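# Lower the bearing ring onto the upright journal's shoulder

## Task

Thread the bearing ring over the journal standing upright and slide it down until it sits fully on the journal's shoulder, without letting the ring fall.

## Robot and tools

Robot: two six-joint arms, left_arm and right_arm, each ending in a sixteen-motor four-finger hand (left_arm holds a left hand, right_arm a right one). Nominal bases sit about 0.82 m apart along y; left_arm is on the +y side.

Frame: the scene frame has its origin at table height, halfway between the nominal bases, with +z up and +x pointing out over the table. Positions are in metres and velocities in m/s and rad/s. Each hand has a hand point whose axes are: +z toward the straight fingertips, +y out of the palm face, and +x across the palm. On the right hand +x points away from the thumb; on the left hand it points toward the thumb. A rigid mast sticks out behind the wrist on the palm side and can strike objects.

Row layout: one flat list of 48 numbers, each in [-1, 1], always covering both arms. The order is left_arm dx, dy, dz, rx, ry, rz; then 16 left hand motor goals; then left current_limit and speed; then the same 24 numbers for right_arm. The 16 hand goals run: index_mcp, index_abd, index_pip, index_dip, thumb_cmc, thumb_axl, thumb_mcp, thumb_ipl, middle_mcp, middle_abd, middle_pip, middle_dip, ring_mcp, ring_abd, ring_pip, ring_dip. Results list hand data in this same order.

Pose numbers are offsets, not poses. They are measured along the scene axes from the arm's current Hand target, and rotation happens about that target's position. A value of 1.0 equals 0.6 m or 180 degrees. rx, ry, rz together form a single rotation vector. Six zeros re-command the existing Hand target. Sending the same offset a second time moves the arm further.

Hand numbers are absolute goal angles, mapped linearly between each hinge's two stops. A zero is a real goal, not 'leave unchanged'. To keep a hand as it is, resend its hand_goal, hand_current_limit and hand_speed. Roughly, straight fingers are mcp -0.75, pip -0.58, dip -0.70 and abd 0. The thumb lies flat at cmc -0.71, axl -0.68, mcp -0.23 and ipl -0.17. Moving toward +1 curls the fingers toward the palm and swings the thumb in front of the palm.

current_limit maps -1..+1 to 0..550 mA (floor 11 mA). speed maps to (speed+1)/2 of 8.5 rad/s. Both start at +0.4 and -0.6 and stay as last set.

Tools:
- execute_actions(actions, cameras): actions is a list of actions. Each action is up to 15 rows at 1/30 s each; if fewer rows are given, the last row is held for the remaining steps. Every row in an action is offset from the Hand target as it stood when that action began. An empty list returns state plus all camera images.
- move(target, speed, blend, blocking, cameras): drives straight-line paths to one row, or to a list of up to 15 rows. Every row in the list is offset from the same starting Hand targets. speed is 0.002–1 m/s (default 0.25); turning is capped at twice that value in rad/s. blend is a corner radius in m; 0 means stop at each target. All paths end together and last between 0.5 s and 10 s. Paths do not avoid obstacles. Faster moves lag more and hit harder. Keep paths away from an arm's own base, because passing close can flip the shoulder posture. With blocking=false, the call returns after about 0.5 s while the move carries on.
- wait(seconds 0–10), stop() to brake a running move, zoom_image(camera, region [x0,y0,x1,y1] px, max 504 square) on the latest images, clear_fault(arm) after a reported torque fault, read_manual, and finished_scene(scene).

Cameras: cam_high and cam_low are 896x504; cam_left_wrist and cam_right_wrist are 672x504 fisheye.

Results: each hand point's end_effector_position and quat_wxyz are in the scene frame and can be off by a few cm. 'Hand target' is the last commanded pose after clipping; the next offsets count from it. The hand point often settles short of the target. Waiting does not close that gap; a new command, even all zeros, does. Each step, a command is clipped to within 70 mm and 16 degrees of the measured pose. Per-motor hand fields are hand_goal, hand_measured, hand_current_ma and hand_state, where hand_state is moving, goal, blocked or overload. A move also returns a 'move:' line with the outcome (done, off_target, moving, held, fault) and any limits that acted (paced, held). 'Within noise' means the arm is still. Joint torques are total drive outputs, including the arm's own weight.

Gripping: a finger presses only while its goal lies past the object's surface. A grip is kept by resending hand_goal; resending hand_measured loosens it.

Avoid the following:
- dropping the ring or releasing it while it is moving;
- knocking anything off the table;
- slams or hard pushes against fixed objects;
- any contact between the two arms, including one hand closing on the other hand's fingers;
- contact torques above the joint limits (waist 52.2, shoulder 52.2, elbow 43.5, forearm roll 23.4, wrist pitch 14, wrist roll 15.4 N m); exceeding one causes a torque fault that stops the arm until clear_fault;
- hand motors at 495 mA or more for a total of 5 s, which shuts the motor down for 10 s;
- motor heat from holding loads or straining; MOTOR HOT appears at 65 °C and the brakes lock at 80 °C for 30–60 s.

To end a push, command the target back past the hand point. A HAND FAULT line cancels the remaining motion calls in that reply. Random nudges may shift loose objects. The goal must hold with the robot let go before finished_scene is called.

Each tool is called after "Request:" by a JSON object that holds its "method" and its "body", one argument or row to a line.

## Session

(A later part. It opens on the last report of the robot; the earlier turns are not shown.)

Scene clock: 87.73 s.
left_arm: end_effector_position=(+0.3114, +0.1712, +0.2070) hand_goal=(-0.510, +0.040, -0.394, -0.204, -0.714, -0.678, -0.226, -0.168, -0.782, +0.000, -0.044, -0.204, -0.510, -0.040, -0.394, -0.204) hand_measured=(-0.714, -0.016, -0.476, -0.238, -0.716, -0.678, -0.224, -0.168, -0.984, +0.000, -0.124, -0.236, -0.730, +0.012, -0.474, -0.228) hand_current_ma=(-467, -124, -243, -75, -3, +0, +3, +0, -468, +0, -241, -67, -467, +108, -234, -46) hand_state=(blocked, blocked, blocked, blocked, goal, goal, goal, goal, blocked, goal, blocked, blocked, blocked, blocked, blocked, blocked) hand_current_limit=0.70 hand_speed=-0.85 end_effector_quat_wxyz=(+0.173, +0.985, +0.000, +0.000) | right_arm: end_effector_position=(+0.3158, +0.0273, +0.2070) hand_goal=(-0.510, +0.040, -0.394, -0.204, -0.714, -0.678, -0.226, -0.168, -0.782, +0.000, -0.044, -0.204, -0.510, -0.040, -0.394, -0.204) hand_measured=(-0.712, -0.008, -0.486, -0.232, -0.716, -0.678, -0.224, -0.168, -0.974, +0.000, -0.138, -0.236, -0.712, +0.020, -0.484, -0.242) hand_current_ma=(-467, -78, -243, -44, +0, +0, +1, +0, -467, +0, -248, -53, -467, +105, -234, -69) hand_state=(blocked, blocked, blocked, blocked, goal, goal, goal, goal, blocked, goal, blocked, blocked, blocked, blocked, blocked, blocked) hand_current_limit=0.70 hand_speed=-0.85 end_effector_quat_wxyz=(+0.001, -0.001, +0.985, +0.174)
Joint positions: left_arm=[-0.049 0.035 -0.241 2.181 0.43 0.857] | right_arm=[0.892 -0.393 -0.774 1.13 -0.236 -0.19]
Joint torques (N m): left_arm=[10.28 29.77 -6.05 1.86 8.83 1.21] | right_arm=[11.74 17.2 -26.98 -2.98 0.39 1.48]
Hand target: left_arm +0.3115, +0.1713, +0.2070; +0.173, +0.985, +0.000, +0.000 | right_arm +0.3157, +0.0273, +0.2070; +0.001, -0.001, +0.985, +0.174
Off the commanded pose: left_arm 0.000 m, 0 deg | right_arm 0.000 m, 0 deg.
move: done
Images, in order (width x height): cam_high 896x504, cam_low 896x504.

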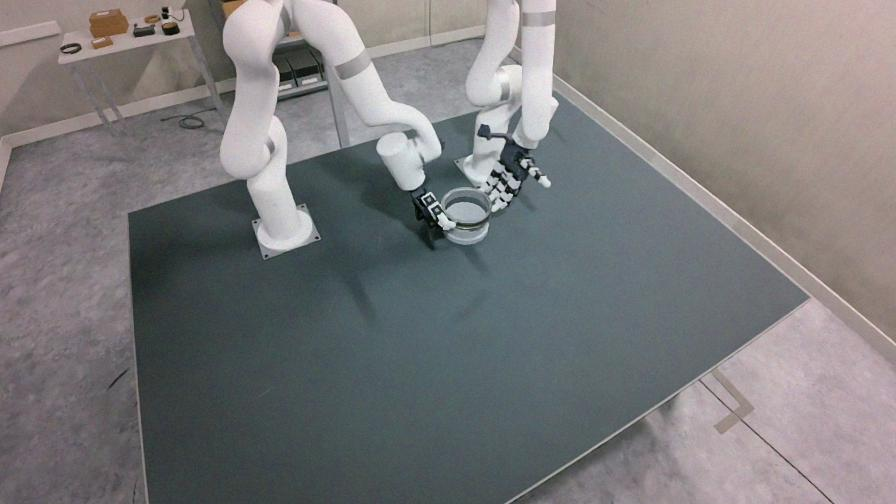

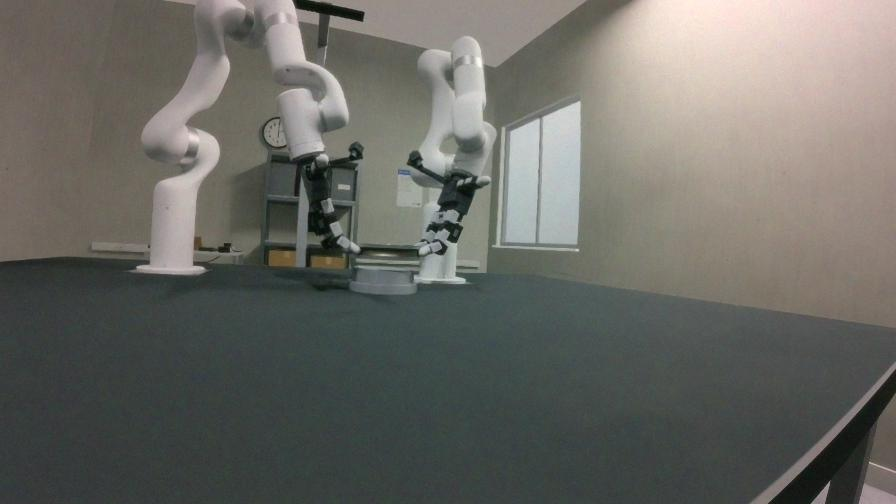

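Request:
{"method": "move", "body": {
  "target": [0,0,-0.025,0,0,0,-0.51,0.04,-0.394,-0.203,-0.714,-0.678,-0.226,-0.168,-0.782,0,-0.044,-0.203,-0.51,-0.04,-0.394,-0.203,0.7,-0.85, 0,0,-0.025,0,0,0,-0.51,0.04,-0.394,-0.203,-0.714,-0.678,-0.226,-0.168,-0.782,0,-0.044,-0.203,-0.51,-0.04,-0.394,-0.203,0.7,-0.85],
  "cameras": ["cam_high","cam_low"],
  "speed": 0.04
}}

Request:
{"method": "zoom_image", "body": {
  "camera": "cam_low",
  "region": [340, 240, 430, 300]
}}

Request:
{"method": "zoom_image", "body": {
  "camera": "cam_high",
  "region": [420, 180, 500, 250]
}}

Request:
{"method": "zoom_image", "body": {
  "camera": "cam_high",
  "region": [440, 188, 492, 230]
}}

Scene clock: 93.40 s.
left_arm: end_effector_position=(+0.3115, +0.1713, +0.1920) hand_goal=(-0.510, +0.040, -0.394, -0.204, -0.714, -0.678, -0.226, -0.168, -0.782, +0.000, -0.044, -0.204, -0.510, -0.040, -0.394, -0.204) hand_measured=(-0.714, -0.016, -0.476, -0.238, -0.716, -0.678, -0.224, -0.168, -0.984, +0.000, -0.124, -0.236, -0.730, +0.006, -0.474, -0.228) hand_current_ma=(-467, -124, -243, -75, -3, +0, +3, +0, -468, +0, -241, -67, -468, +96, -234, -46) hand_state=(blocked, blocked, blocked, blocked, goal, goal, goal, goal, blocked, goal, blocked, blocked, blocked, blocked, blocked, blocked) hand_current_limit=0.70 hand_speed=-0.85 end_effector_quat_wxyz=(+0.173, +0.985, +0.000, +0.000) | right_arm: end_effector_position=(+0.3156, +0.0274, +0.1920) hand_goal=(-0.510, +0.040, -0.394, -0.204, -0.714, -0.678, -0.226, -0.168, -0.782, +0.000, -0.044, -0.204, -0.510, -0.040, -0.394, -0.204) hand_measured=(-0.712, -0.006, -0.482, -0.232, -0.716, -0.678, -0.224, -0.168, -0.974, +0.000, -0.138, -0.236, -0.712, +0.020, -0.484, -0.242) hand_current_ma=(-468, -73, -232, -44, +0, +0, +1, +0, -467, +0, -248, -53, -468, +105, -234, -69) hand_state=(blocked, blocked, blocked, blocked, goal, goal, goal, goal, blocked, goal, blocked, blocked, blocked, blocked, blocked, blocked) hand_current_limit=0.70 hand_speed=-0.85 end_effector_quat_wxyz=(+0.001, -0.001, +0.985, +0.173)
Joint positions: left_arm=[-0.049 -0.024 -0.239 2.064 0.398 0.985] | right_arm=[0.892 -0.426 -0.773 1.262 -0.224 -0.326]
Joint torques (N m): left_arm=[9.32 3.62 -5.1 -3.82 2.64 1.33] | right_arm=[-9.02 18.2 -17.1 4.86 0.77 -1.23]
Hand target: left_arm +0.3115, +0.1713, +0.1920; +0.173, +0.985, +0.000, +0.000 | right_arm +0.3157, +0.0273, +0.1920; +0.001, -0.001, +0.985, +0.174
Off the commanded pose: left_arm 0.000 m, 0 deg | right_arm 0.000 m, 0 deg.
move: done
Images, in order (width x height): cam_high 896x504, cam_low 896x504.

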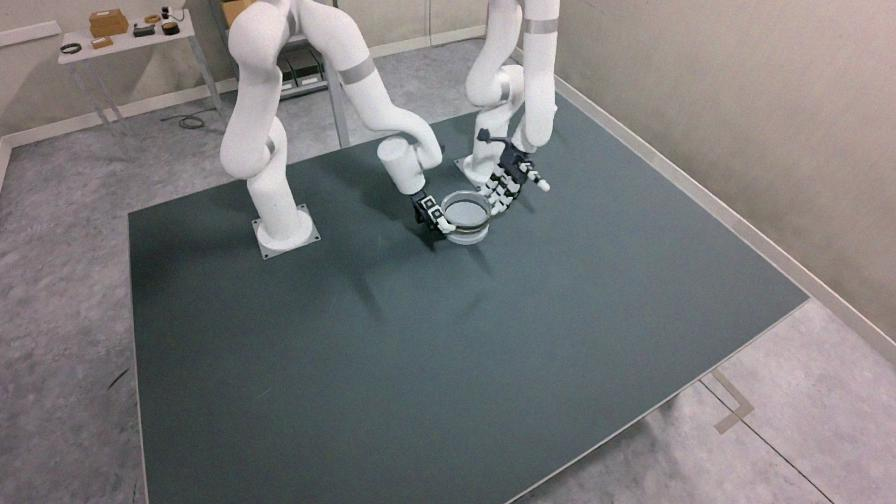

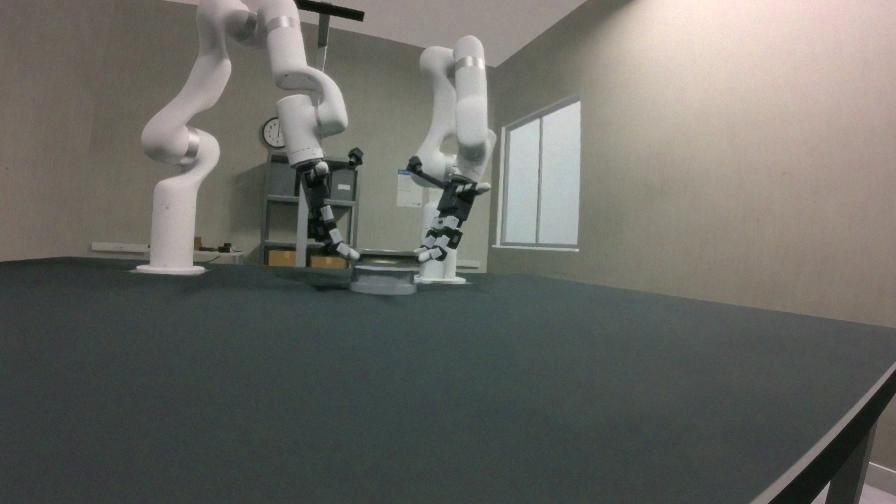

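Scaled by 5.600 from the camera's 896x504 image, which has a finer 1280x720 frame.

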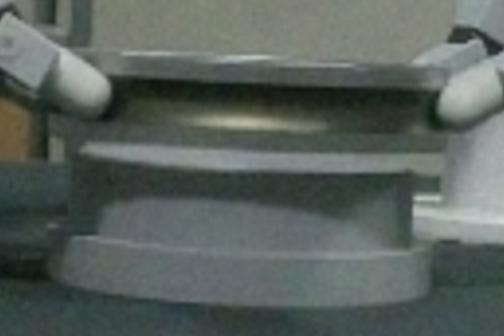

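Scaled by 6.300 from the camera's 896x504 image, which has a finer 1280x720 frame.

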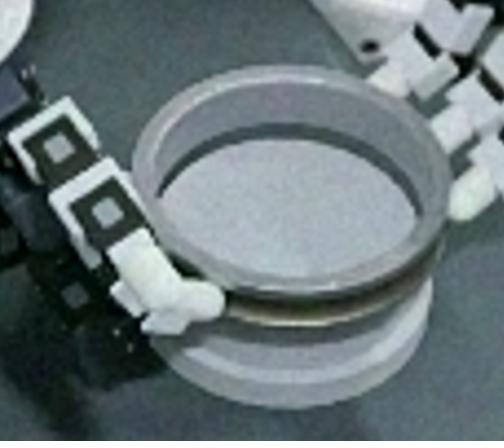

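Scaled by 9.692 from the camera's 896x504 image, which has a finer 1280x720 frame.

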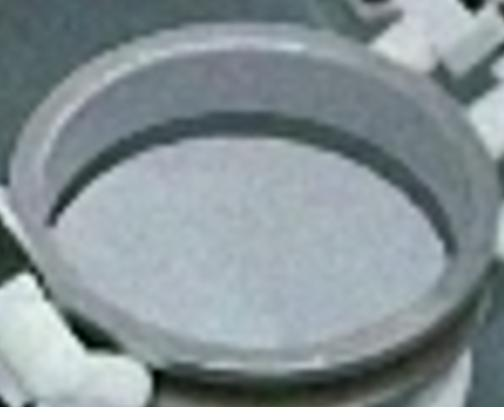

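Request:
{"method": "zoom_image", "body": {
  "camera": "cam_low",
  "region": [342, 245, 388, 297]
}}

Request:
{"method": "zoom_image", "body": {
  "camera": "cam_low",
  "region": [382, 245, 428, 297]
}}

Scaled by 9.692 from the camera's 896x504 image, which has a finer 1280x720 frame.

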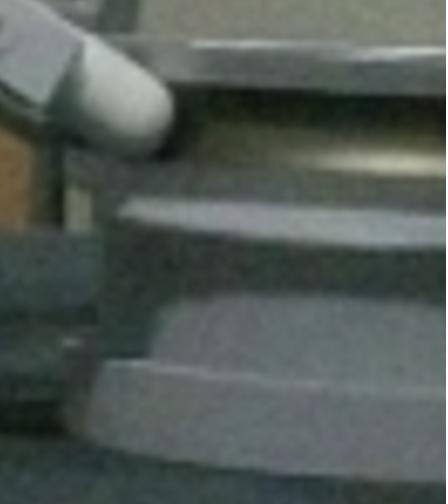

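Scaled by 9.692 from the camera's 896x504 image, which has a finer 1280x720 frame.

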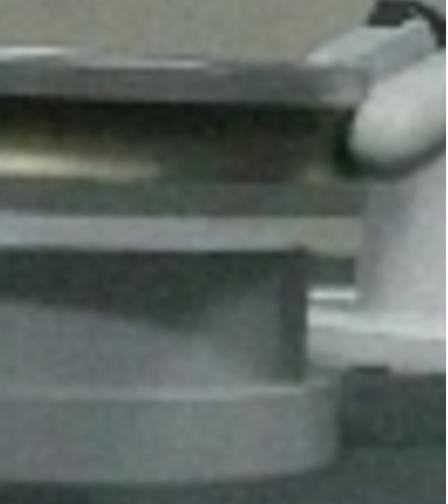

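Request:
{"method": "move", "body": {
  "target": [0.0013,-0.002,-0.0133,0,0,0,-0.51,0.04,-0.394,-0.203,-0.714,-0.678,-0.226,-0.168,-0.782,0,-0.044,-0.203,-0.51,-0.04,-0.394,-0.203,0.7,-0.85, 0.0013,-0.002,-0.0133,0,0,0,-0.51,0.04,-0.394,-0.203,-0.714,-0.678,-0.226,-0.168,-0.782,0,-0.044,-0.203,-0.51,-0.04,-0.394,-0.203,0.7,-0.85],
  "cameras": ["cam_high","cam_low"],
  "speed": 0.03
}}

Request:
{"method": "zoom_image", "body": {
  "camera": "cam_high",
  "region": [440, 188, 492, 230]
}}

Request:
{"method": "zoom_image", "body": {
  "camera": "cam_low",
  "region": [340, 240, 430, 300]
}}

Scene clock: 106.00 s.
left_arm: end_effector_position=(+0.3123, +0.1701, +0.1841) hand_goal=(-0.510, +0.040, -0.394, -0.204, -0.714, -0.678, -0.226, -0.168, -0.782, +0.000, -0.044, -0.204, -0.510, -0.040, -0.394, -0.204) hand_measured=(-0.714, -0.016, -0.476, -0.238, -0.716, -0.678, -0.224, -0.168, -0.984, +0.000, -0.124, -0.236, -0.730, +0.006, -0.474, -0.228) hand_current_ma=(-467, -124, -243, -75, -3, +0, +3, +0, -468, +0, -241, -67, -468, +96, -234, -46) hand_state=(blocked, blocked, blocked, blocked, goal, goal, goal, goal, blocked, goal, blocked, blocked, blocked, blocked, blocked, blocked) hand_current_limit=0.70 hand_speed=-0.85 end_effector_quat_wxyz=(+0.173, +0.985, +0.000, +0.000) | right_arm: end_effector_position=(+0.3165, +0.0261, +0.1840) hand_goal=(-0.510, +0.040, -0.394, -0.204, -0.714, -0.678, -0.226, -0.168, -0.782, +0.000, -0.044, -0.204, -0.510, -0.040, -0.394, -0.204) hand_measured=(-0.712, -0.006, -0.482, -0.232, -0.716, -0.678, -0.224, -0.168, -0.974, +0.000, -0.138, -0.236, -0.712, +0.020, -0.484, -0.242) hand_current_ma=(-467, -73, -232, -44, +0, +0, +1, +0, -467, +0, -248, -53, -467, +105, -234, -69) hand_state=(blocked, blocked, blocked, blocked, goal, goal, goal, goal, blocked, goal, blocked, blocked, blocked, blocked, blocked, blocked) hand_current_limit=0.70 hand_speed=-0.85 end_effector_quat_wxyz=(+0.001, -0.001, +0.985, +0.173)
Joint positions: left_arm=[-0.054 -0.058 -0.241 1.99 0.383 1.06] | right_arm=[0.889 -0.443 -0.771 1.34 -0.22 -0.408]
Joint torques (N m): left_arm=[-13.91 4.95 -15.8 -3.28 2.34 1.3] | right_arm=[-10.48 18.62 -16.5 5.66 0.74 -1.28]
Hand target: left_arm +0.3122, +0.1701, +0.1840; +0.173, +0.985, +0.000, +0.000 | right_arm +0.3165, +0.0261, +0.1840; +0.001, -0.001, +0.985, +0.174
Off the commanded pose: left_arm 0.000 m, 0 deg | right_arm 0.000 m, 0 deg.
move: done
Images, in order (width x height): cam_high 896x504, cam_low 896x504.

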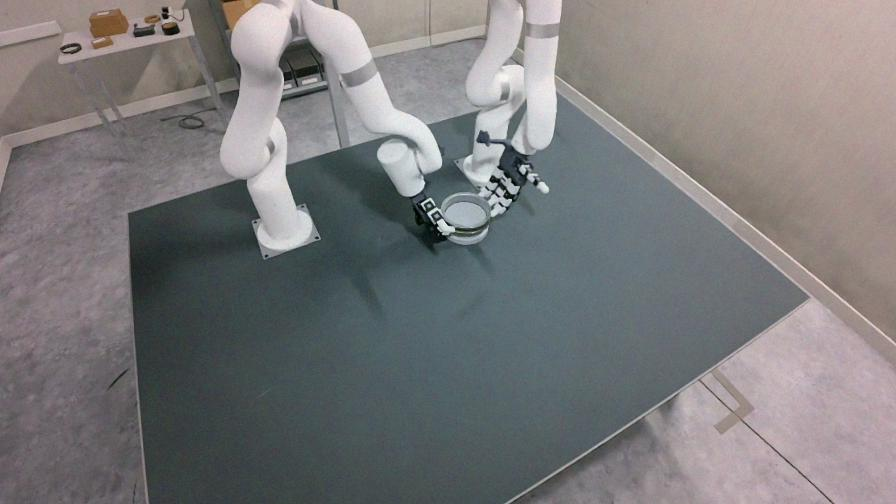

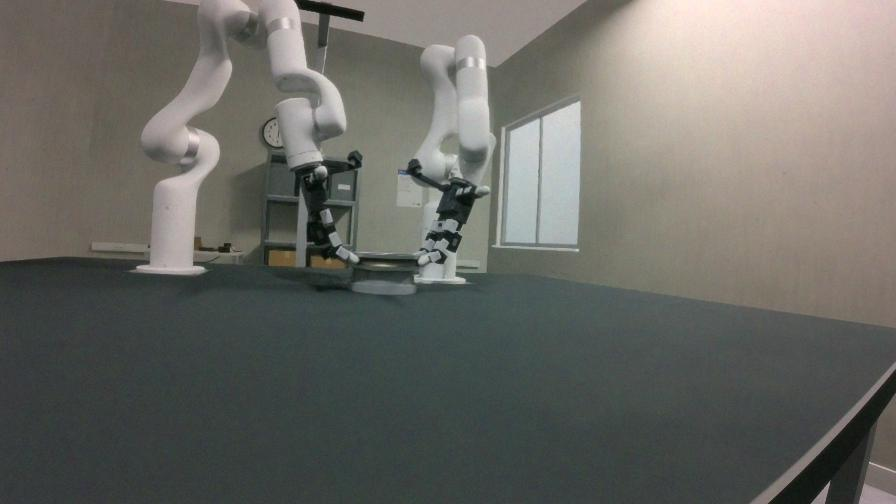

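Scaled by 9.692 from the camera's 896x504 image, which has a finer 1280x720 frame.

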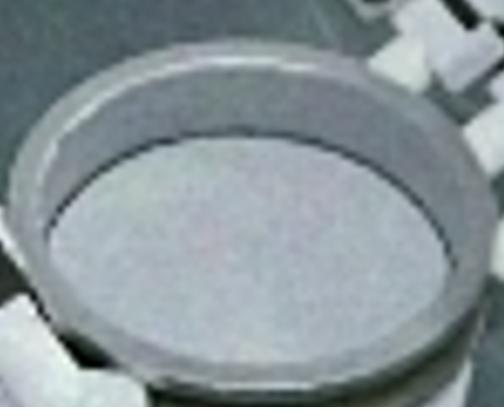

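Scaled by 5.600 from the camera's 896x504 image, which has a finer 1280x720 frame.

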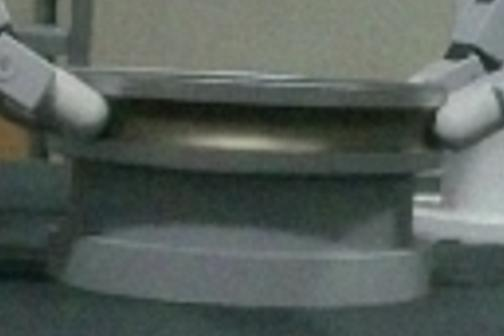

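Request:
{"method": "move", "body": {
  "target": [0,0,-0.0125,0,0,0,-0.51,0.04,-0.394,-0.203,-0.714,-0.678,-0.226,-0.168,-0.782,0,-0.044,-0.203,-0.51,-0.04,-0.394,-0.203,0.7,-0.85, 0,0,-0.0125,0,0,0,-0.51,0.04,-0.394,-0.203,-0.714,-0.678,-0.226,-0.168,-0.782,0,-0.044,-0.203,-0.51,-0.04,-0.394,-0.203,0.7,-0.85],
  "cameras": ["cam_high","cam_low"],
  "speed": 0.02
}}

Request:
{"method": "zoom_image", "body": {
  "camera": "cam_high",
  "region": [440, 188, 492, 230]
}}

Request:
{"method": "zoom_image", "body": {
  "camera": "cam_low",
  "region": [340, 240, 430, 300]
}}

Scene clock: 110.07 s.
left_arm: end_effector_position=(+0.3123, +0.1700, +0.1766) hand_goal=(-0.510, +0.040, -0.394, -0.204, -0.714, -0.678, -0.226, -0.168, -0.782, +0.000, -0.044, -0.204, -0.510, -0.040, -0.394, -0.204) hand_measured=(-0.714, -0.016, -0.476, -0.238, -0.716, -0.678, -0.224, -0.168, -0.984, +0.000, -0.124, -0.236, -0.730, +0.006, -0.474, -0.228) hand_current_ma=(-467, -124, -243, -75, -3, +0, +3, +0, -467, +0, -241, -67, -468, +92, -234, -46) hand_state=(blocked, blocked, blocked, blocked, goal, goal, goal, goal, blocked, goal, blocked, blocked, blocked, blocked, blocked, blocked) hand_current_limit=0.70 hand_speed=-0.85 end_effector_quat_wxyz=(+0.173, +0.985, +0.000, +0.000) | right_arm: end_effector_position=(+0.3165, +0.0261, +0.1765) hand_goal=(-0.510, +0.040, -0.394, -0.204, -0.714, -0.678, -0.226, -0.168, -0.782, +0.000, -0.044, -0.204, -0.510, -0.040, -0.394, -0.204) hand_measured=(-0.712, -0.006, -0.482, -0.232, -0.716, -0.678, -0.224, -0.168, -0.974, +0.000, -0.138, -0.236, -0.712, +0.020, -0.484, -0.242) hand_current_ma=(-467, -73, -232, -44, +0, +0, +1, +0, -467, +0, -248, -53, -467, +105, -234, -69) hand_state=(blocked, blocked, blocked, blocked, goal, goal, goal, goal, blocked, goal, blocked, blocked, blocked, blocked, blocked, blocked) hand_current_limit=0.70 hand_speed=-0.85 end_effector_quat_wxyz=(+0.001, -0.001, +0.985, +0.173)
Joint positions: left_arm=[-0.054 -0.089 -0.242 1.919 0.371 1.136] | right_arm=[0.889 -0.459 -0.772 1.413 -0.217 -0.484]
Joint torques (N m): left_arm=[-0.92 5.61 -11.5 -3.19 3.02 1.42] | right_arm=[-5.33 17.08 -16.76 4.95 0.31 -1.25]
Hand target: left_arm +0.3122, +0.1701, +0.1765; +0.173, +0.985, +0.000, +0.000 | right_arm +0.3165, +0.0261, +0.1765; +0.001, -0.001, +0.985, +0.174
Off the commanded pose: left_arm 0.000 m, 0 deg | right_arm 0.000 m, 0 deg.
move: done
Images, in order (width x height): cam_high 896x504, cam_low 896x504.

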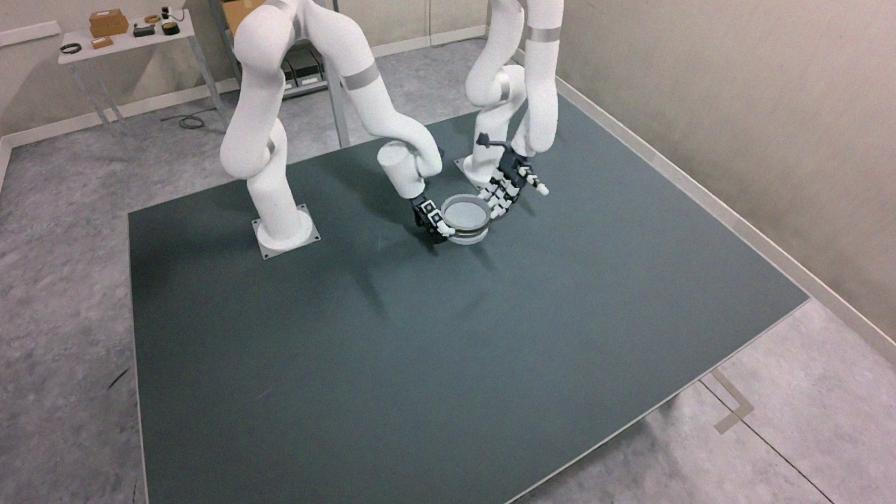

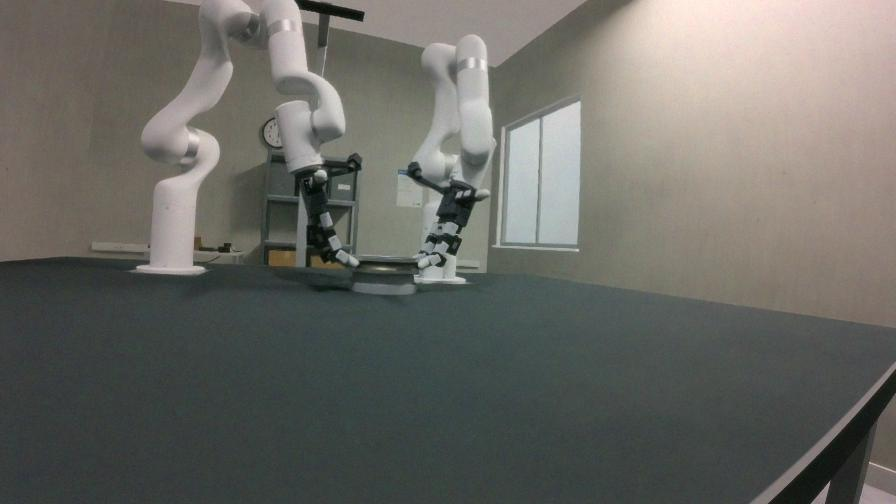

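Scaled by 9.692 from the camera's 896x504 image, which has a finer 1280x720 frame.

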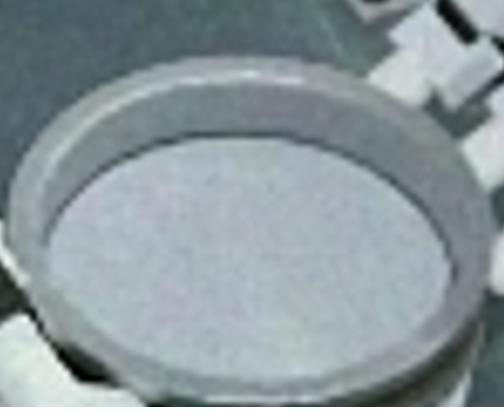

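Scaled by 5.600 from the camera's 896x504 image, which has a finer 1280x720 frame.

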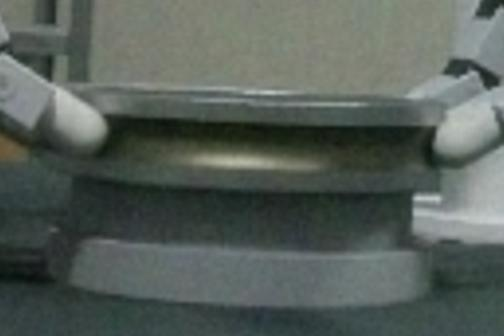

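Request:
{"method": "move", "body": {
  "target": [0,0,-0.0083,0,0,0,-0.51,0.04,-0.394,-0.203,-0.714,-0.678,-0.226,-0.168,-0.782,0,-0.044,-0.203,-0.51,-0.04,-0.394,-0.203,0.7,-0.85,0,0,-0.0083,0,0,0,-0.51,0.04,-0.394,-0.203,-0.714,-0.678,-0.226,-0.168,-0.782,0,-0.044,-0.203,-0.51,-0.04,-0.394,-0.203,0.7,-0.85],
  "speed": 0.02
}}

Scene clock: 120.97 s.
left_arm: end_effector_position=(+0.3122, +0.1701, +0.1716) hand_goal=(-0.510, +0.040, -0.394, -0.204, -0.714, -0.678, -0.226, -0.168, -0.782, +0.000, -0.044, -0.204, -0.510, -0.040, -0.394, -0.204) hand_measured=(-0.714, -0.016, -0.476, -0.238, -0.716, -0.678, -0.224, -0.168, -0.984, -0.002, -0.124, -0.236, -0.730, +0.004, -0.474, -0.228) hand_current_ma=(-467, -124, -243, -75, -3, +0, +3, +0, -468, -1, -241, -67, -467, +87, -234, -46) hand_state=(blocked, blocked, blocked, blocked, goal, goal, goal, goal, blocked, goal, blocked, blocked, blocked, blocked, blocked, blocked) hand_current_limit=0.70 hand_speed=-0.85 end_effector_quat_wxyz=(+0.173, +0.985, +0.000, +0.000) | right_arm: end_effector_position=(+0.3165, +0.0262, +0.1716) hand_goal=(-0.510, +0.040, -0.394, -0.204, -0.714, -0.678, -0.226, -0.168, -0.782, +0.000, -0.044, -0.204, -0.510, -0.040, -0.394, -0.204) hand_measured=(-0.712, -0.006, -0.482, -0.232, -0.716, -0.678, -0.224, -0.168, -0.974, -0.002, -0.138, -0.236, -0.712, +0.018, -0.484, -0.242) hand_current_ma=(-467, -73, -232, -44, +0, +0, +1, +0, -467, -1, -248, -53, -467, +100, -234, -69) hand_state=(blocked, blocked, blocked, blocked, goal, goal, goal, goal, blocked, goal, blocked, blocked, blocked, blocked, blocked, blocked) hand_current_limit=0.70 hand_speed=-0.85 end_effector_quat_wxyz=(+0.001, -0.001, +0.985, +0.174)
Joint positions: left_arm=[-0.054 -0.109 -0.242 1.87 0.365 1.189] | right_arm=[0.889 -0.471 -0.772 1.464 -0.215 -0.535]
Joint torques (N m): left_arm=[-3.56 5.61 -16.51 -3.38 2.78 1.36] | right_arm=[-5.68 20.41 -17.36 4.35 0.3 -1.2]
Hand target: left_arm +0.3122, +0.1701, +0.1716; +0.173, +0.985, +0.000, +0.000 | right_arm +0.3165, +0.0261, +0.1715; +0.001, -0.001, +0.985, +0.174
Off the commanded pose: left_arm 0.000 m, 0 deg | right_arm 0.000 m, 0 deg.
move: done

Request:
{"method": "move", "body": {
  "target": [0,0,-0.0167,0,0,0,-0.51,0.04,-0.394,-0.203,-0.714,-0.678,-0.226,-0.168,-0.782,0,-0.044,-0.203,-0.51,-0.04,-0.394,-0.203,0.7,-0.85,0,0,-0.0167,0,0,0,-0.51,0.04,-0.394,-0.203,-0.714,-0.678,-0.226,-0.168,-0.782,0,-0.044,-0.203,-0.51,-0.04,-0.394,-0.203,0.7,-0.85],
  "speed": 0.02
}}

Request:
{"method": "move", "body": {
  "target": [0,0,-0.0117,0,0,0,-0.51,0.04,-0.394,-0.203,-0.714,-0.678,-0.226,-0.168,-0.782,0,-0.044,-0.203,-0.51,-0.04,-0.394,-0.203,0.7,-0.85,0,0,-0.0117,0,0,0,-0.51,0.04,-0.394,-0.203,-0.714,-0.678,-0.226,-0.168,-0.782,0,-0.044,-0.203,-0.51,-0.04,-0.394,-0.203,0.7,-0.85],
  "speed": 0.02
}}

Scene clock: 127.43 s.
left_arm: end_effector_position=(+0.3123, +0.1700, +0.1616) hand_goal=(-0.510, +0.040, -0.394, -0.204, -0.714, -0.678, -0.226, -0.168, -0.782, +0.000, -0.044, -0.204, -0.510, -0.040, -0.394, -0.204) hand_measured=(-0.714, -0.016, -0.476, -0.238, -0.716, -0.678, -0.224, -0.168, -0.984, +0.000, -0.124, -0.236, -0.730, +0.004, -0.474, -0.228) hand_current_ma=(-468, -124, -243, -75, -3, +0, +3, +0, -467, +0, -241, -67, -468, +86, -234, -46) hand_state=(blocked, blocked, blocked, blocked, goal, goal, goal, goal, blocked, goal, blocked, blocked, blocked, blocked, blocked, blocked) hand_current_limit=0.70 hand_speed=-0.85 end_effector_quat_wxyz=(+0.173, +0.985, +0.000, +0.000) | right_arm: end_effector_position=(+0.3165, +0.0261, +0.1615) hand_goal=(-0.510, +0.040, -0.394, -0.204, -0.714, -0.678, -0.226, -0.168, -0.782, +0.000, -0.044, -0.204, -0.510, -0.040, -0.394, -0.204) hand_measured=(-0.712, -0.006, -0.482, -0.232, -0.716, -0.678, -0.224, -0.168, -0.974, -0.002, -0.138, -0.236, -0.712, +0.016, -0.484, -0.242) hand_current_ma=(-468, -71, -232, -44, +0, +0, +1, +0, -468, -1, -248, -53, -467, +96, -234, -69) hand_state=(blocked, blocked, blocked, blocked, goal, goal, goal, goal, blocked, goal, blocked, blocked, blocked, blocked, blocked, blocked) hand_current_limit=0.70 hand_speed=-0.85 end_effector_quat_wxyz=(+0.001, -0.001, +0.985, +0.173)
Joint positions: left_arm=[-0.054 -0.151 -0.244 1.767 0.355 1.299] | right_arm=[0.889 -0.494 -0.773 1.563 -0.214 -0.637]
Joint torques (N m): left_arm=[8.05 6.04 -6.96 -3.14 3.81 1.38] | right_arm=[-9.59 20.02 -16.55 5.12 -0.98 -1.29]
Hand target: left_arm +0.3122, +0.1701, +0.1615; +0.173, +0.985, +0.000, +0.000 | right_arm +0.3165, +0.0261, +0.1615; +0.001, -0.001, +0.985, +0.174
Off the commanded pose: left_arm 0.000 m, 0 deg | right_arm 0.000 m, 0 deg.
move: done

Scene clock: 128.40 s.
left_arm: end_effector_position=(+0.3123, +0.1701, +0.1545) hand_goal=(-0.510, +0.040, -0.394, -0.204, -0.714, -0.678, -0.226, -0.168, -0.782, +0.000, -0.044, -0.204, -0.510, -0.040, -0.394, -0.204) hand_measured=(-0.714, -0.018, -0.476, -0.238, -0.716, -0.678, -0.224, -0.168, -0.984, +0.000, -0.124, -0.236, -0.730, +0.002, -0.474, -0.228) hand_current_ma=(-467, -127, -243, -75, -3, +0, +3, +0, -468, +0, -241, -67, -468, +81, -234, -46) hand_state=(blocked, blocked, blocked, blocked, goal, goal, goal, goal, blocked, goal, blocked, blocked, blocked, blocked, blocked, blocked) hand_current_limit=0.70 hand_speed=-0.85 end_effector_quat_wxyz=(+0.173, +0.985, +0.000, +0.000) | right_arm: end_effector_position=(+0.3166, +0.0261, +0.1545) hand_goal=(-0.510, +0.040, -0.394, -0.204, -0.714, -0.678, -0.226, -0.168, -0.782, +0.000, -0.044, -0.204, -0.510, -0.040, -0.394, -0.204) hand_measured=(-0.712, -0.006, -0.482, -0.232, -0.716, -0.678, -0.224, -0.168, -0.974, -0.002, -0.138, -0.236, -0.712, +0.014, -0.484, -0.242) hand_current_ma=(-467, -70, -232, -44, +0, +0, +1, +0, -467, +0, -248, -53, -467, +93, -234, -69) hand_state=(blocked, blocked, blocked, blocked, goal, goal, goal, goal, blocked, goal, blocked, blocked, blocked, blocked, blocked, blocked) hand_current_limit=0.70 hand_speed=-0.85 end_effector_quat_wxyz=(+0.001, -0.001, +0.985, +0.173)
Joint positions: left_arm=[-0.054 -0.181 -0.246 1.692 0.351 1.379] | right_arm=[0.889 -0.511 -0.775 1.633 -0.214 -0.709]
Joint torques (N m): left_arm=[9.48 6.75 -11.26 -3.06 3.47 1.27] | right_arm=[-9.9 19.94 -16.49 4.94 -4.69 -1.22]
Hand target: left_arm +0.3122, +0.1701, +0.1545; +0.173, +0.985, +0.000, +0.000 | right_arm +0.3165, +0.0261, +0.1545; +0.001, -0.001, +0.985, +0.174
Off the commanded pose: left_arm 0.000 m, 0 deg | right_arm 0.000 m, 0 deg.
move: done

Request:
{"method": "move", "body": {
  "target": [0,0,-0.0067,0,0,0,-0.51,0.04,-0.394,-0.203,-0.714,-0.678,-0.226,-0.168,-0.782,0,-0.044,-0.203,-0.51,-0.04,-0.394,-0.203,0.7,-0.85,0,0,-0.0067,0,0,0,-0.51,0.04,-0.394,-0.203,-0.714,-0.678,-0.226,-0.168,-0.782,0,-0.044,-0.203,-0.51,-0.04,-0.394,-0.203,0.7,-0.85],
  "speed": 0.01
}}

Request:
{"method": "move", "body": {
  "target": [0,0,-0.0042,0,0,0,-0.51,0.04,-0.394,-0.203,-0.714,-0.678,-0.226,-0.168,-0.782,0,-0.044,-0.203,-0.51,-0.04,-0.394,-0.203,0.7,-0.85,0,0,-0.0038,0,0,0,-0.51,0.04,-0.394,-0.203,-0.714,-0.678,-0.226,-0.168,-0.782,0,-0.044,-0.203,-0.51,-0.04,-0.394,-0.203,0.7,-0.85],
  "speed": 0.01,
  "cameras": ["cam_high", "cam_low"]
}}

Scene clock: 132.57 s.
left_arm: end_effector_position=(+0.3122, +0.1701, +0.1505) hand_goal=(-0.510, +0.040, -0.394, -0.204, -0.714, -0.678, -0.226, -0.168, -0.782, +0.000, -0.044, -0.204, -0.510, -0.040, -0.394, -0.204) hand_measured=(-0.714, -0.018, -0.476, -0.238, -0.716, -0.678, -0.224, -0.168, -0.984, +0.000, -0.124, -0.236, -0.730, +0.000, -0.474, -0.228) hand_current_ma=(-467, -130, -243, -75, -3, +0, +3, +0, -467, +0, -241, -67, -468, +76, -234, -46) hand_state=(blocked, blocked, blocked, blocked, goal, goal, goal, goal, blocked, goal, blocked, blocked, blocked, blocked, blocked, blocked) hand_current_limit=0.70 hand_speed=-0.85 end_effector_quat_wxyz=(+0.173, +0.985, +0.000, +0.000) | right_arm: end_effector_position=(+0.3165, +0.0262, +0.1505) hand_goal=(-0.510, +0.040, -0.394, -0.204, -0.714, -0.678, -0.226, -0.168, -0.782, +0.000, -0.044, -0.204, -0.510, -0.040, -0.394, -0.204) hand_measured=(-0.712, -0.006, -0.482, -0.232, -0.716, -0.678, -0.224, -0.168, -0.974, -0.002, -0.136, -0.236, -0.712, +0.014, -0.484, -0.242) hand_current_ma=(-468, -70, -232, -44, +0, +0, +1, +0, -468, -1, -240, -53, -468, +91, -233, -69) hand_state=(blocked, blocked, blocked, blocked, goal, goal, goal, goal, blocked, goal, blocked, blocked, blocked, blocked, blocked, blocked) hand_current_limit=0.70 hand_speed=-0.85 end_effector_quat_wxyz=(+0.001, -0.001, +0.985, +0.174)
Joint positions: left_arm=[-0.054 -0.198 -0.248 1.649 0.349 1.425] | right_arm=[0.889 -0.52 -0.775 1.674 -0.215 -0.75]
Joint torques (N m): left_arm=[2.33 7.51 -14.62 -2.97 3.3 1.5] | right_arm=[-1.46 18.54 -19.58 4.52 -4.33 -1.08]
Hand target: left_arm +0.3122, +0.1701, +0.1505; +0.173, +0.985, +0.000, +0.000 | right_arm +0.3165, +0.0261, +0.1504; +0.001, -0.001, +0.985, +0.174
Off the commanded pose: left_arm 0.000 m, 0 deg | right_arm 0.000 m, 0 deg.
move: done

Scene clock: 133.43 s.
left_arm: end_effector_position=(+0.3123, +0.1701, +0.1480) hand_goal=(-0.510, +0.040, -0.394, -0.204, -0.714, -0.678, -0.226, -0.168, -0.782, +0.000, -0.044, -0.204, -0.510, -0.040, -0.394, -0.204) hand_measured=(-0.714, -0.024, -0.476, -0.226, -0.716, -0.678, -0.224, -0.168, -0.984, +0.000, -0.118, -0.232, -0.730, +0.000, -0.466, -0.218) hand_current_ma=(-468, -145, -243, -41, -3, +0, +3, +0, -468, +0, -211, -55, -468, +76, -209, -24) hand_state=(blocked, blocked, blocked, blocked, goal, goal, goal, goal, blocked, goal, blocked, blocked, blocked, blocked, blocked, goal) hand_current_limit=0.70 hand_speed=-0.85 end_effector_quat_wxyz=(+0.173, +0.985, +0.000, +0.000) | right_arm: end_effector_position=(+0.3165, +0.0261, +0.1482) hand_goal=(-0.510, +0.040, -0.394, -0.204, -0.714, -0.678, -0.226, -0.168, -0.782, +0.000, -0.044, -0.204, -0.510, -0.040, -0.394, -0.204) hand_measured=(-0.712, -0.006, -0.476, -0.216, -0.716, -0.678, -0.224, -0.168, -0.974, -0.002, -0.124, -0.222, -0.712, +0.024, -0.476, -0.218) hand_current_ma=(-468, -70, -205, -11, +0, +0, +1, +0, -468, +0, -199, -22, -467, +118, -206, -16) hand_state=(blocked, blocked, blocked, goal, goal, goal, goal, goal, blocked, goal, blocked, goal, blocked, blocked, blocked, goal) hand_current_limit=0.70 hand_speed=-0.85 end_effector_quat_wxyz=(+0.001, -0.001, +0.985, +0.174)
Joint positions: left_arm=[-0.054 -0.209 -0.249 1.622 0.348 1.454] | right_arm=[0.889 -0.525 -0.776 1.696 -0.216 -0.773]
Joint torques (N m): left_arm=[2.62 4.14 -12.46 -2.99 4.7 1.53] | right_arm=[-0.99 16.31 -24.49 4.63 -5.53 -1.2]
Hand target: left_arm +0.3122, +0.1701, +0.1480; +0.173, +0.985, +0.000, +0.000 | right_arm +0.3165, +0.0261, +0.1482; +0.001, -0.001, +0.985, +0.174
Off the commanded pose: left_arm 0.000 m, 0 deg | right_arm 0.000 m, 0 deg.
move: done
Images, in order (width x height): cam_high 896x504, cam_low 896x504.

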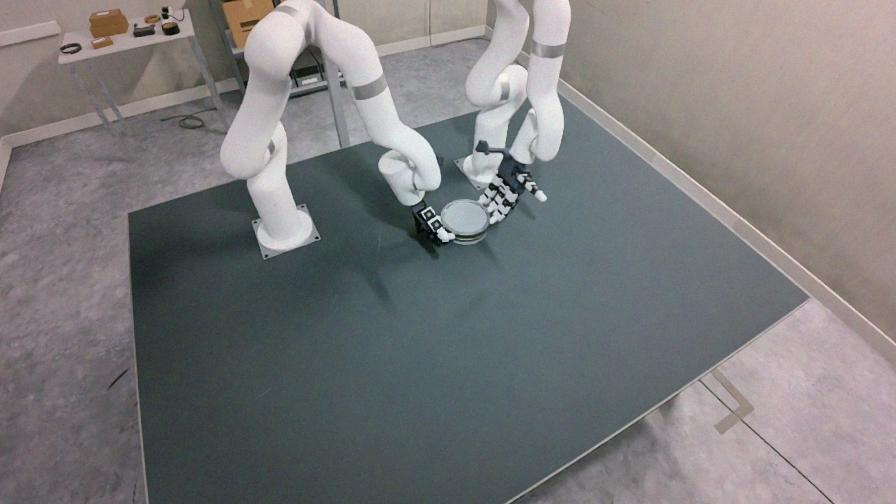

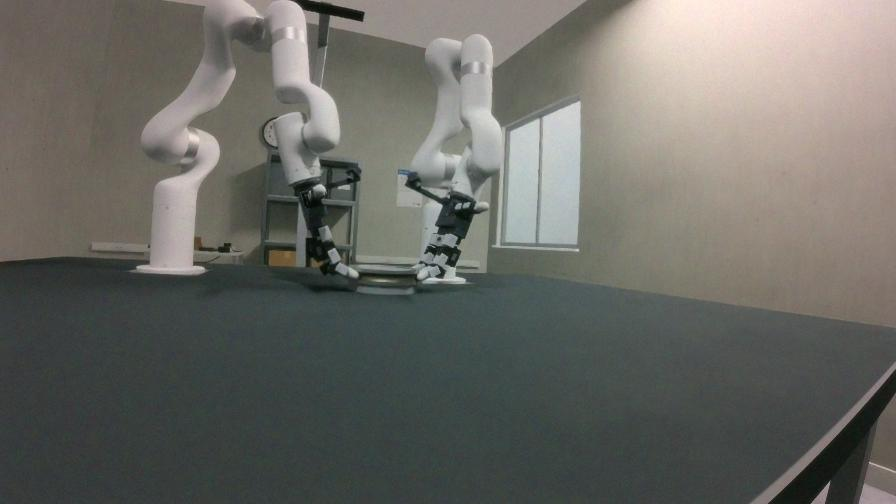

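Request:
{"method": "move", "body": {
  "target": [0,0,-0.0025,0,0,0,-0.51,0.04,-0.394,-0.203,-0.714,-0.678,-0.226,-0.168,-0.782,0,-0.044,-0.203,-0.51,-0.04,-0.394,-0.203,0.7,-0.85,0,0,-0.0006,0,0,0,-0.51,0.04,-0.394,-0.203,-0.714,-0.678,-0.226,-0.168,-0.782,0,-0.044,-0.203,-0.51,-0.04,-0.394,-0.203,0.7,-0.85],
  "speed": 0.01
}}

Request:
{"method": "zoom_image", "body": {
  "camera": "cam_low",
  "region": [320, 240, 460, 310]
}}

Scene clock: 137.47 s.
left_arm: end_effector_position=(+0.3122, +0.1700, +0.1465) hand_goal=(-0.510, +0.040, -0.394, -0.204, -0.714, -0.678, -0.226, -0.168, -0.782, +0.000, -0.044, -0.204, -0.510, -0.040, -0.394, -0.204) hand_measured=(-0.714, -0.036, -0.476, -0.204, -0.716, -0.678, -0.224, -0.168, -0.984, +0.000, -0.116, -0.210, -0.730, +0.010, -0.462, -0.204) hand_current_ma=(-467, -183, -243, +0, -3, +0, +3, +0, -467, +0, -205, -8, -467, +106, -191, +0) hand_state=(blocked, blocked, blocked, goal, goal, goal, goal, goal, blocked, goal, blocked, goal, blocked, blocked, blocked, goal) hand_current_limit=0.70 hand_speed=-0.85 end_effector_quat_wxyz=(+0.174, +0.985, +0.000, +0.000) | right_arm: end_effector_position=(+0.3165, +0.0261, +0.1478) hand_goal=(-0.510, +0.040, -0.394, -0.204, -0.714, -0.678, -0.226, -0.168, -0.782, +0.000, -0.044, -0.204, -0.510, -0.040, -0.394, -0.204) hand_measured=(-0.712, -0.008, -0.476, -0.210, -0.716, -0.678, -0.224, -0.168, -0.974, -0.002, -0.124, -0.216, -0.712, +0.028, -0.474, -0.214) hand_current_ma=(-468, -75, -205, -4, +0, +0, +1, +0, -468, +0, -199, -12, -468, +127, -198, -11) hand_state=(blocked, blocked, blocked, goal, goal, goal, goal, goal, blocked, goal, blocked, goal, blocked, blocked, blocked, goal) hand_current_limit=0.70 hand_speed=-0.85 end_effector_quat_wxyz=(+0.001, -0.001, +0.985, +0.174)
Joint positions: left_arm=[-0.054 -0.216 -0.249 1.606 0.349 1.471] | right_arm=[0.889 -0.526 -0.776 1.7 -0.216 -0.777]
Joint torques (N m): left_arm=[5.01 2.24 -13.06 -2.38 6.89 1.18] | right_arm=[10.07 14.65 -25.51 5.17 -5.75 -1.29]
Hand target: left_arm +0.3122, +0.1701, +0.1465; +0.173, +0.985, +0.000, +0.000 | right_arm +0.3165, +0.0261, +0.1478; +0.001, -0.001, +0.985, +0.174
Off the commanded pose: left_arm 0.000 m, 0 deg | right_arm 0.000 m, 0 deg.
move: done

Scaled by 3.600 from the camera's 896x504 image, which has a finer 1280x720 frame.
This view is cut from an older image: the scene may have changed since it was taken.

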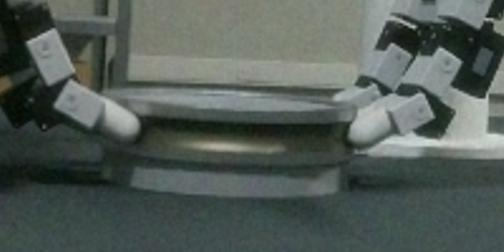

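Request:
{"method": "move", "body": {
  "target": [0,0,0,0,0,0,-0.72,0,-0.49,-0.23,-0.714,-0.678,-0.226,-0.168,-0.985,0,-0.14,-0.23,-0.72,0,-0.49,-0.23,0.6,-0.85,0,0,0,0,0,0,-0.72,0,-0.49,-0.23,-0.714,-0.678,-0.226,-0.168,-0.985,0,-0.14,-0.23,-0.72,0,-0.49,-0.23,0.6,-0.85],
  "speed": 0.02
}}

Request:
{"method": "move", "body": {
  "target": [0,0.065,0,0,0,0,-0.72,0,-0.49,-0.23,-0.714,-0.678,-0.226,-0.168,-0.985,0,-0.14,-0.23,-0.72,0,-0.49,-0.23,0.6,-0.85,0,-0.065,0,0,0,0,-0.72,0,-0.49,-0.23,-0.714,-0.678,-0.226,-0.168,-0.985,0,-0.14,-0.23,-0.72,0,-0.49,-0.23,0.6,-0.85],
  "speed": 0.04,
  "cameras": ["cam_high", "cam_low"]
}}

Request:
{"method": "zoom_image", "body": {
  "camera": "cam_low",
  "region": [320, 240, 460, 310]
}}

Scene clock: 140.97 s.
left_arm: end_effector_position=(+0.3122, +0.1701, +0.1465) hand_goal=(-0.720, +0.000, -0.490, -0.230, -0.714, -0.678, -0.226, -0.168, -0.986, +0.000, -0.140, -0.230, -0.720, +0.000, -0.490, -0.230) hand_measured=(-0.726, -0.050, -0.486, -0.218, -0.716, -0.678, -0.224, -0.168, -0.998, +0.000, -0.134, -0.218, -0.730, +0.028, -0.480, -0.220) hand_current_ma=(-8, -106, +3, +19, -3, +0, +3, +0, -19, +0, +9, +19, -17, +49, +12, +16) hand_state=(goal, blocked, goal, goal, goal, goal, goal, goal, goal, goal, goal, goal, goal, blocked, goal, goal) hand_current_limit=0.60 hand_speed=-0.85 end_effector_quat_wxyz=(+0.173, +0.985, +0.000, +0.000) | right_arm: end_effector_position=(+0.3165, +0.0263, +0.1479) hand_goal=(-0.720, +0.000, -0.490, -0.230, -0.714, -0.678, -0.226, -0.168, -0.986, +0.000, -0.140, -0.230, -0.720, +0.000, -0.490, -0.230) hand_measured=(-0.724, -0.026, -0.488, -0.224, -0.716, -0.678, -0.224, -0.168, -0.990, -0.002, -0.138, -0.222, -0.724, +0.042, -0.490, -0.224) hand_current_ma=(-2, -33, +1, +4, +0, +0, +1, +0, -3, +0, +1, +6, -2, +64, +0, +5) hand_state=(goal, blocked, goal, goal, goal, goal, goal, goal, goal, goal, goal, goal, goal, blocked, goal, goal) hand_current_limit=0.60 hand_speed=-0.85 end_effector_quat_wxyz=(+0.001, -0.001, +0.985, +0.174)
Joint positions: left_arm=[-0.054 -0.216 -0.249 1.606 0.348 1.471] | right_arm=[0.889 -0.526 -0.776 1.7 -0.216 -0.777]
Joint torques (N m): left_arm=[1.79 5.41 -11.97 -2.71 5.24 1.24] | right_arm=[9.89 15.03 -13.1 3.27 -0.67 -1.3]
Hand target: left_arm +0.3122, +0.1701, +0.1465; +0.173, +0.985, +0.000, +0.000 | right_arm +0.3165, +0.0261, +0.1478; +0.001, -0.001, +0.985, +0.174
Off the commanded pose: left_arm 0.000 m, 0 deg | right_arm 0.000 m, 0 deg.
move: done

Scene clock: 142.43 s.
left_arm: end_effector_position=(+0.3122, +0.2090, +0.1465) hand_goal=(-0.720, +0.000, -0.490, -0.230, -0.714, -0.678, -0.226, -0.168, -0.986, +0.000, -0.140, -0.230, -0.720, +0.000, -0.490, -0.230) hand_measured=(-0.726, -0.002, -0.488, -0.228, -0.716, -0.678, -0.224, -0.168, -0.990, +0.000, -0.138, -0.228, -0.728, +0.002, -0.488, -0.228) hand_current_ma=(-8, -2, +1, +2, -3, +0, +3, +0, -4, +0, +1, +2, -13, +2, +1, +2) hand_state=(goal, goal, goal, goal, goal, goal, goal, goal, goal, goal, goal, goal, goal, goal, goal, goal) hand_current_limit=0.60 hand_speed=-0.85 end_effector_quat_wxyz=(+0.173, +0.985, +0.000, +0.000) | right_arm: end_effector_position=(+0.3165, -0.0129, +0.1478) hand_goal=(-0.720, +0.000, -0.490, -0.230, -0.714, -0.678, -0.226, -0.168, -0.986, +0.000, -0.140, -0.230, -0.720, +0.000, -0.490, -0.230) hand_measured=(-0.724, -0.002, -0.488, -0.228, -0.716, -0.678, -0.224, -0.168, -0.990, -0.002, -0.138, -0.228, -0.724, +0.002, -0.490, -0.228) hand_current_ma=(-2, -1, +1, +1, +0, +0, +1, +0, -3, +0, +1, +1, -2, +1, +0, +1) hand_state=(goal, goal, goal, goal, goal, goal, goal, goal, goal, goal, goal, goal, goal, goal, goal, goal) hand_current_limit=0.60 hand_speed=-0.85 end_effector_quat_wxyz=(+0.001, -0.001, +0.985, +0.174)
Joint positions: left_arm=[0.104 -0.217 -0.251 1.763 0.354 1.471] | right_arm=[0.83 -0.479 -0.693 1.788 -0.235 -0.926]
Joint torques (N m): left_arm=[13.76 6.5 -14.22 2.7 4.76 -0.9] | right_arm=[-13.86 36.01 -8.45 4.29 -2.63 -1.3]
Hand target: left_arm +0.3122, +0.2091, +0.1465; +0.173, +0.985, +0.000, +0.000 | right_arm +0.3165, -0.0129, +0.1478; +0.001, -0.001, +0.985, +0.174
Off the commanded pose: left_arm 0.000 m, 0 deg | right_arm 0.000 m, 0 deg.
move: done
Images, in order (width x height): cam_high 896x504, cam_low 896x504.

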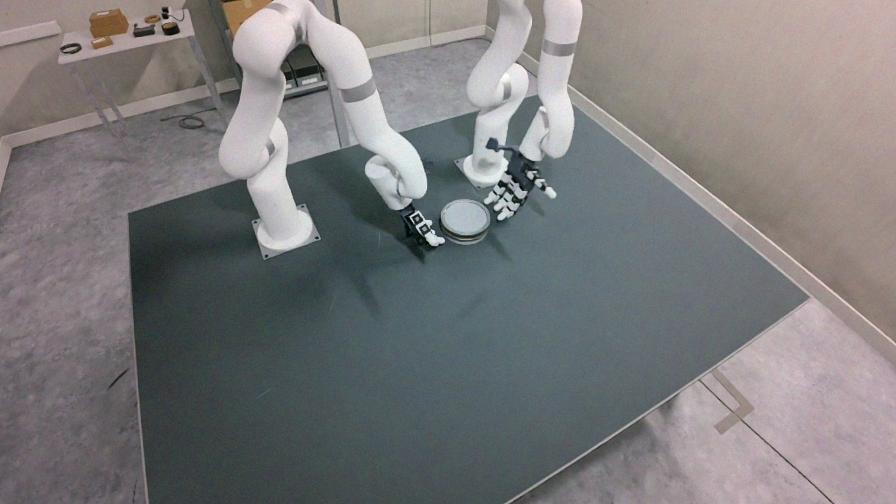

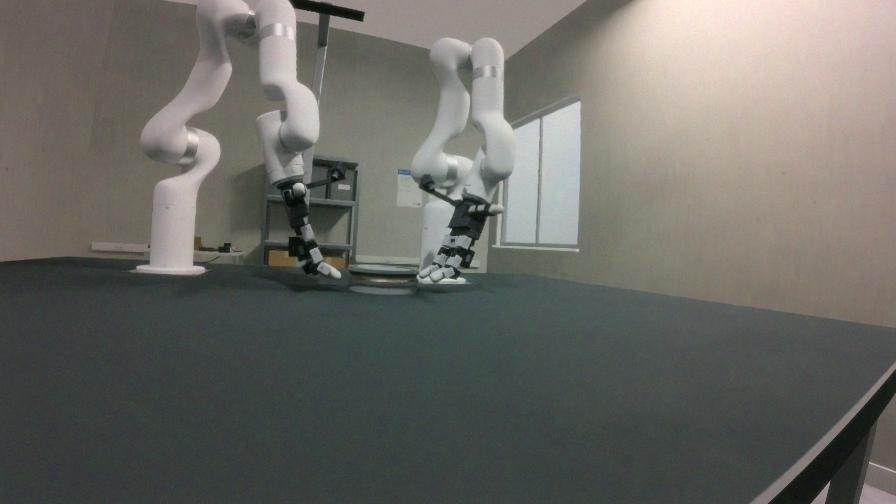

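Scaled by 3.600 from the camera's 896x504 image, which has a finer 1280x720 frame.

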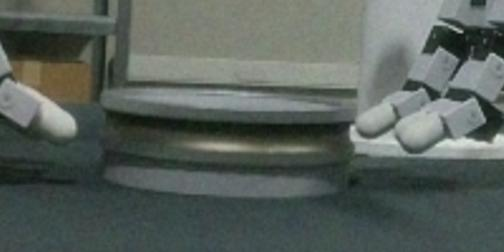

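Request:
{"method": "zoom_image", "body": {
  "camera": "cam_high",
  "region": [430, 190, 500, 255]
}}

Scaled by 7.200 from the camera's 896x504 image, which has a finer 1280x720 frame.

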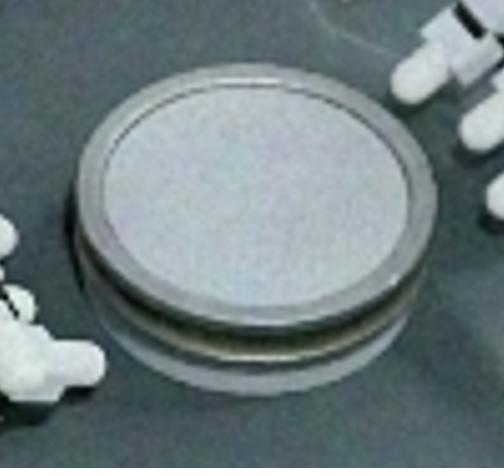

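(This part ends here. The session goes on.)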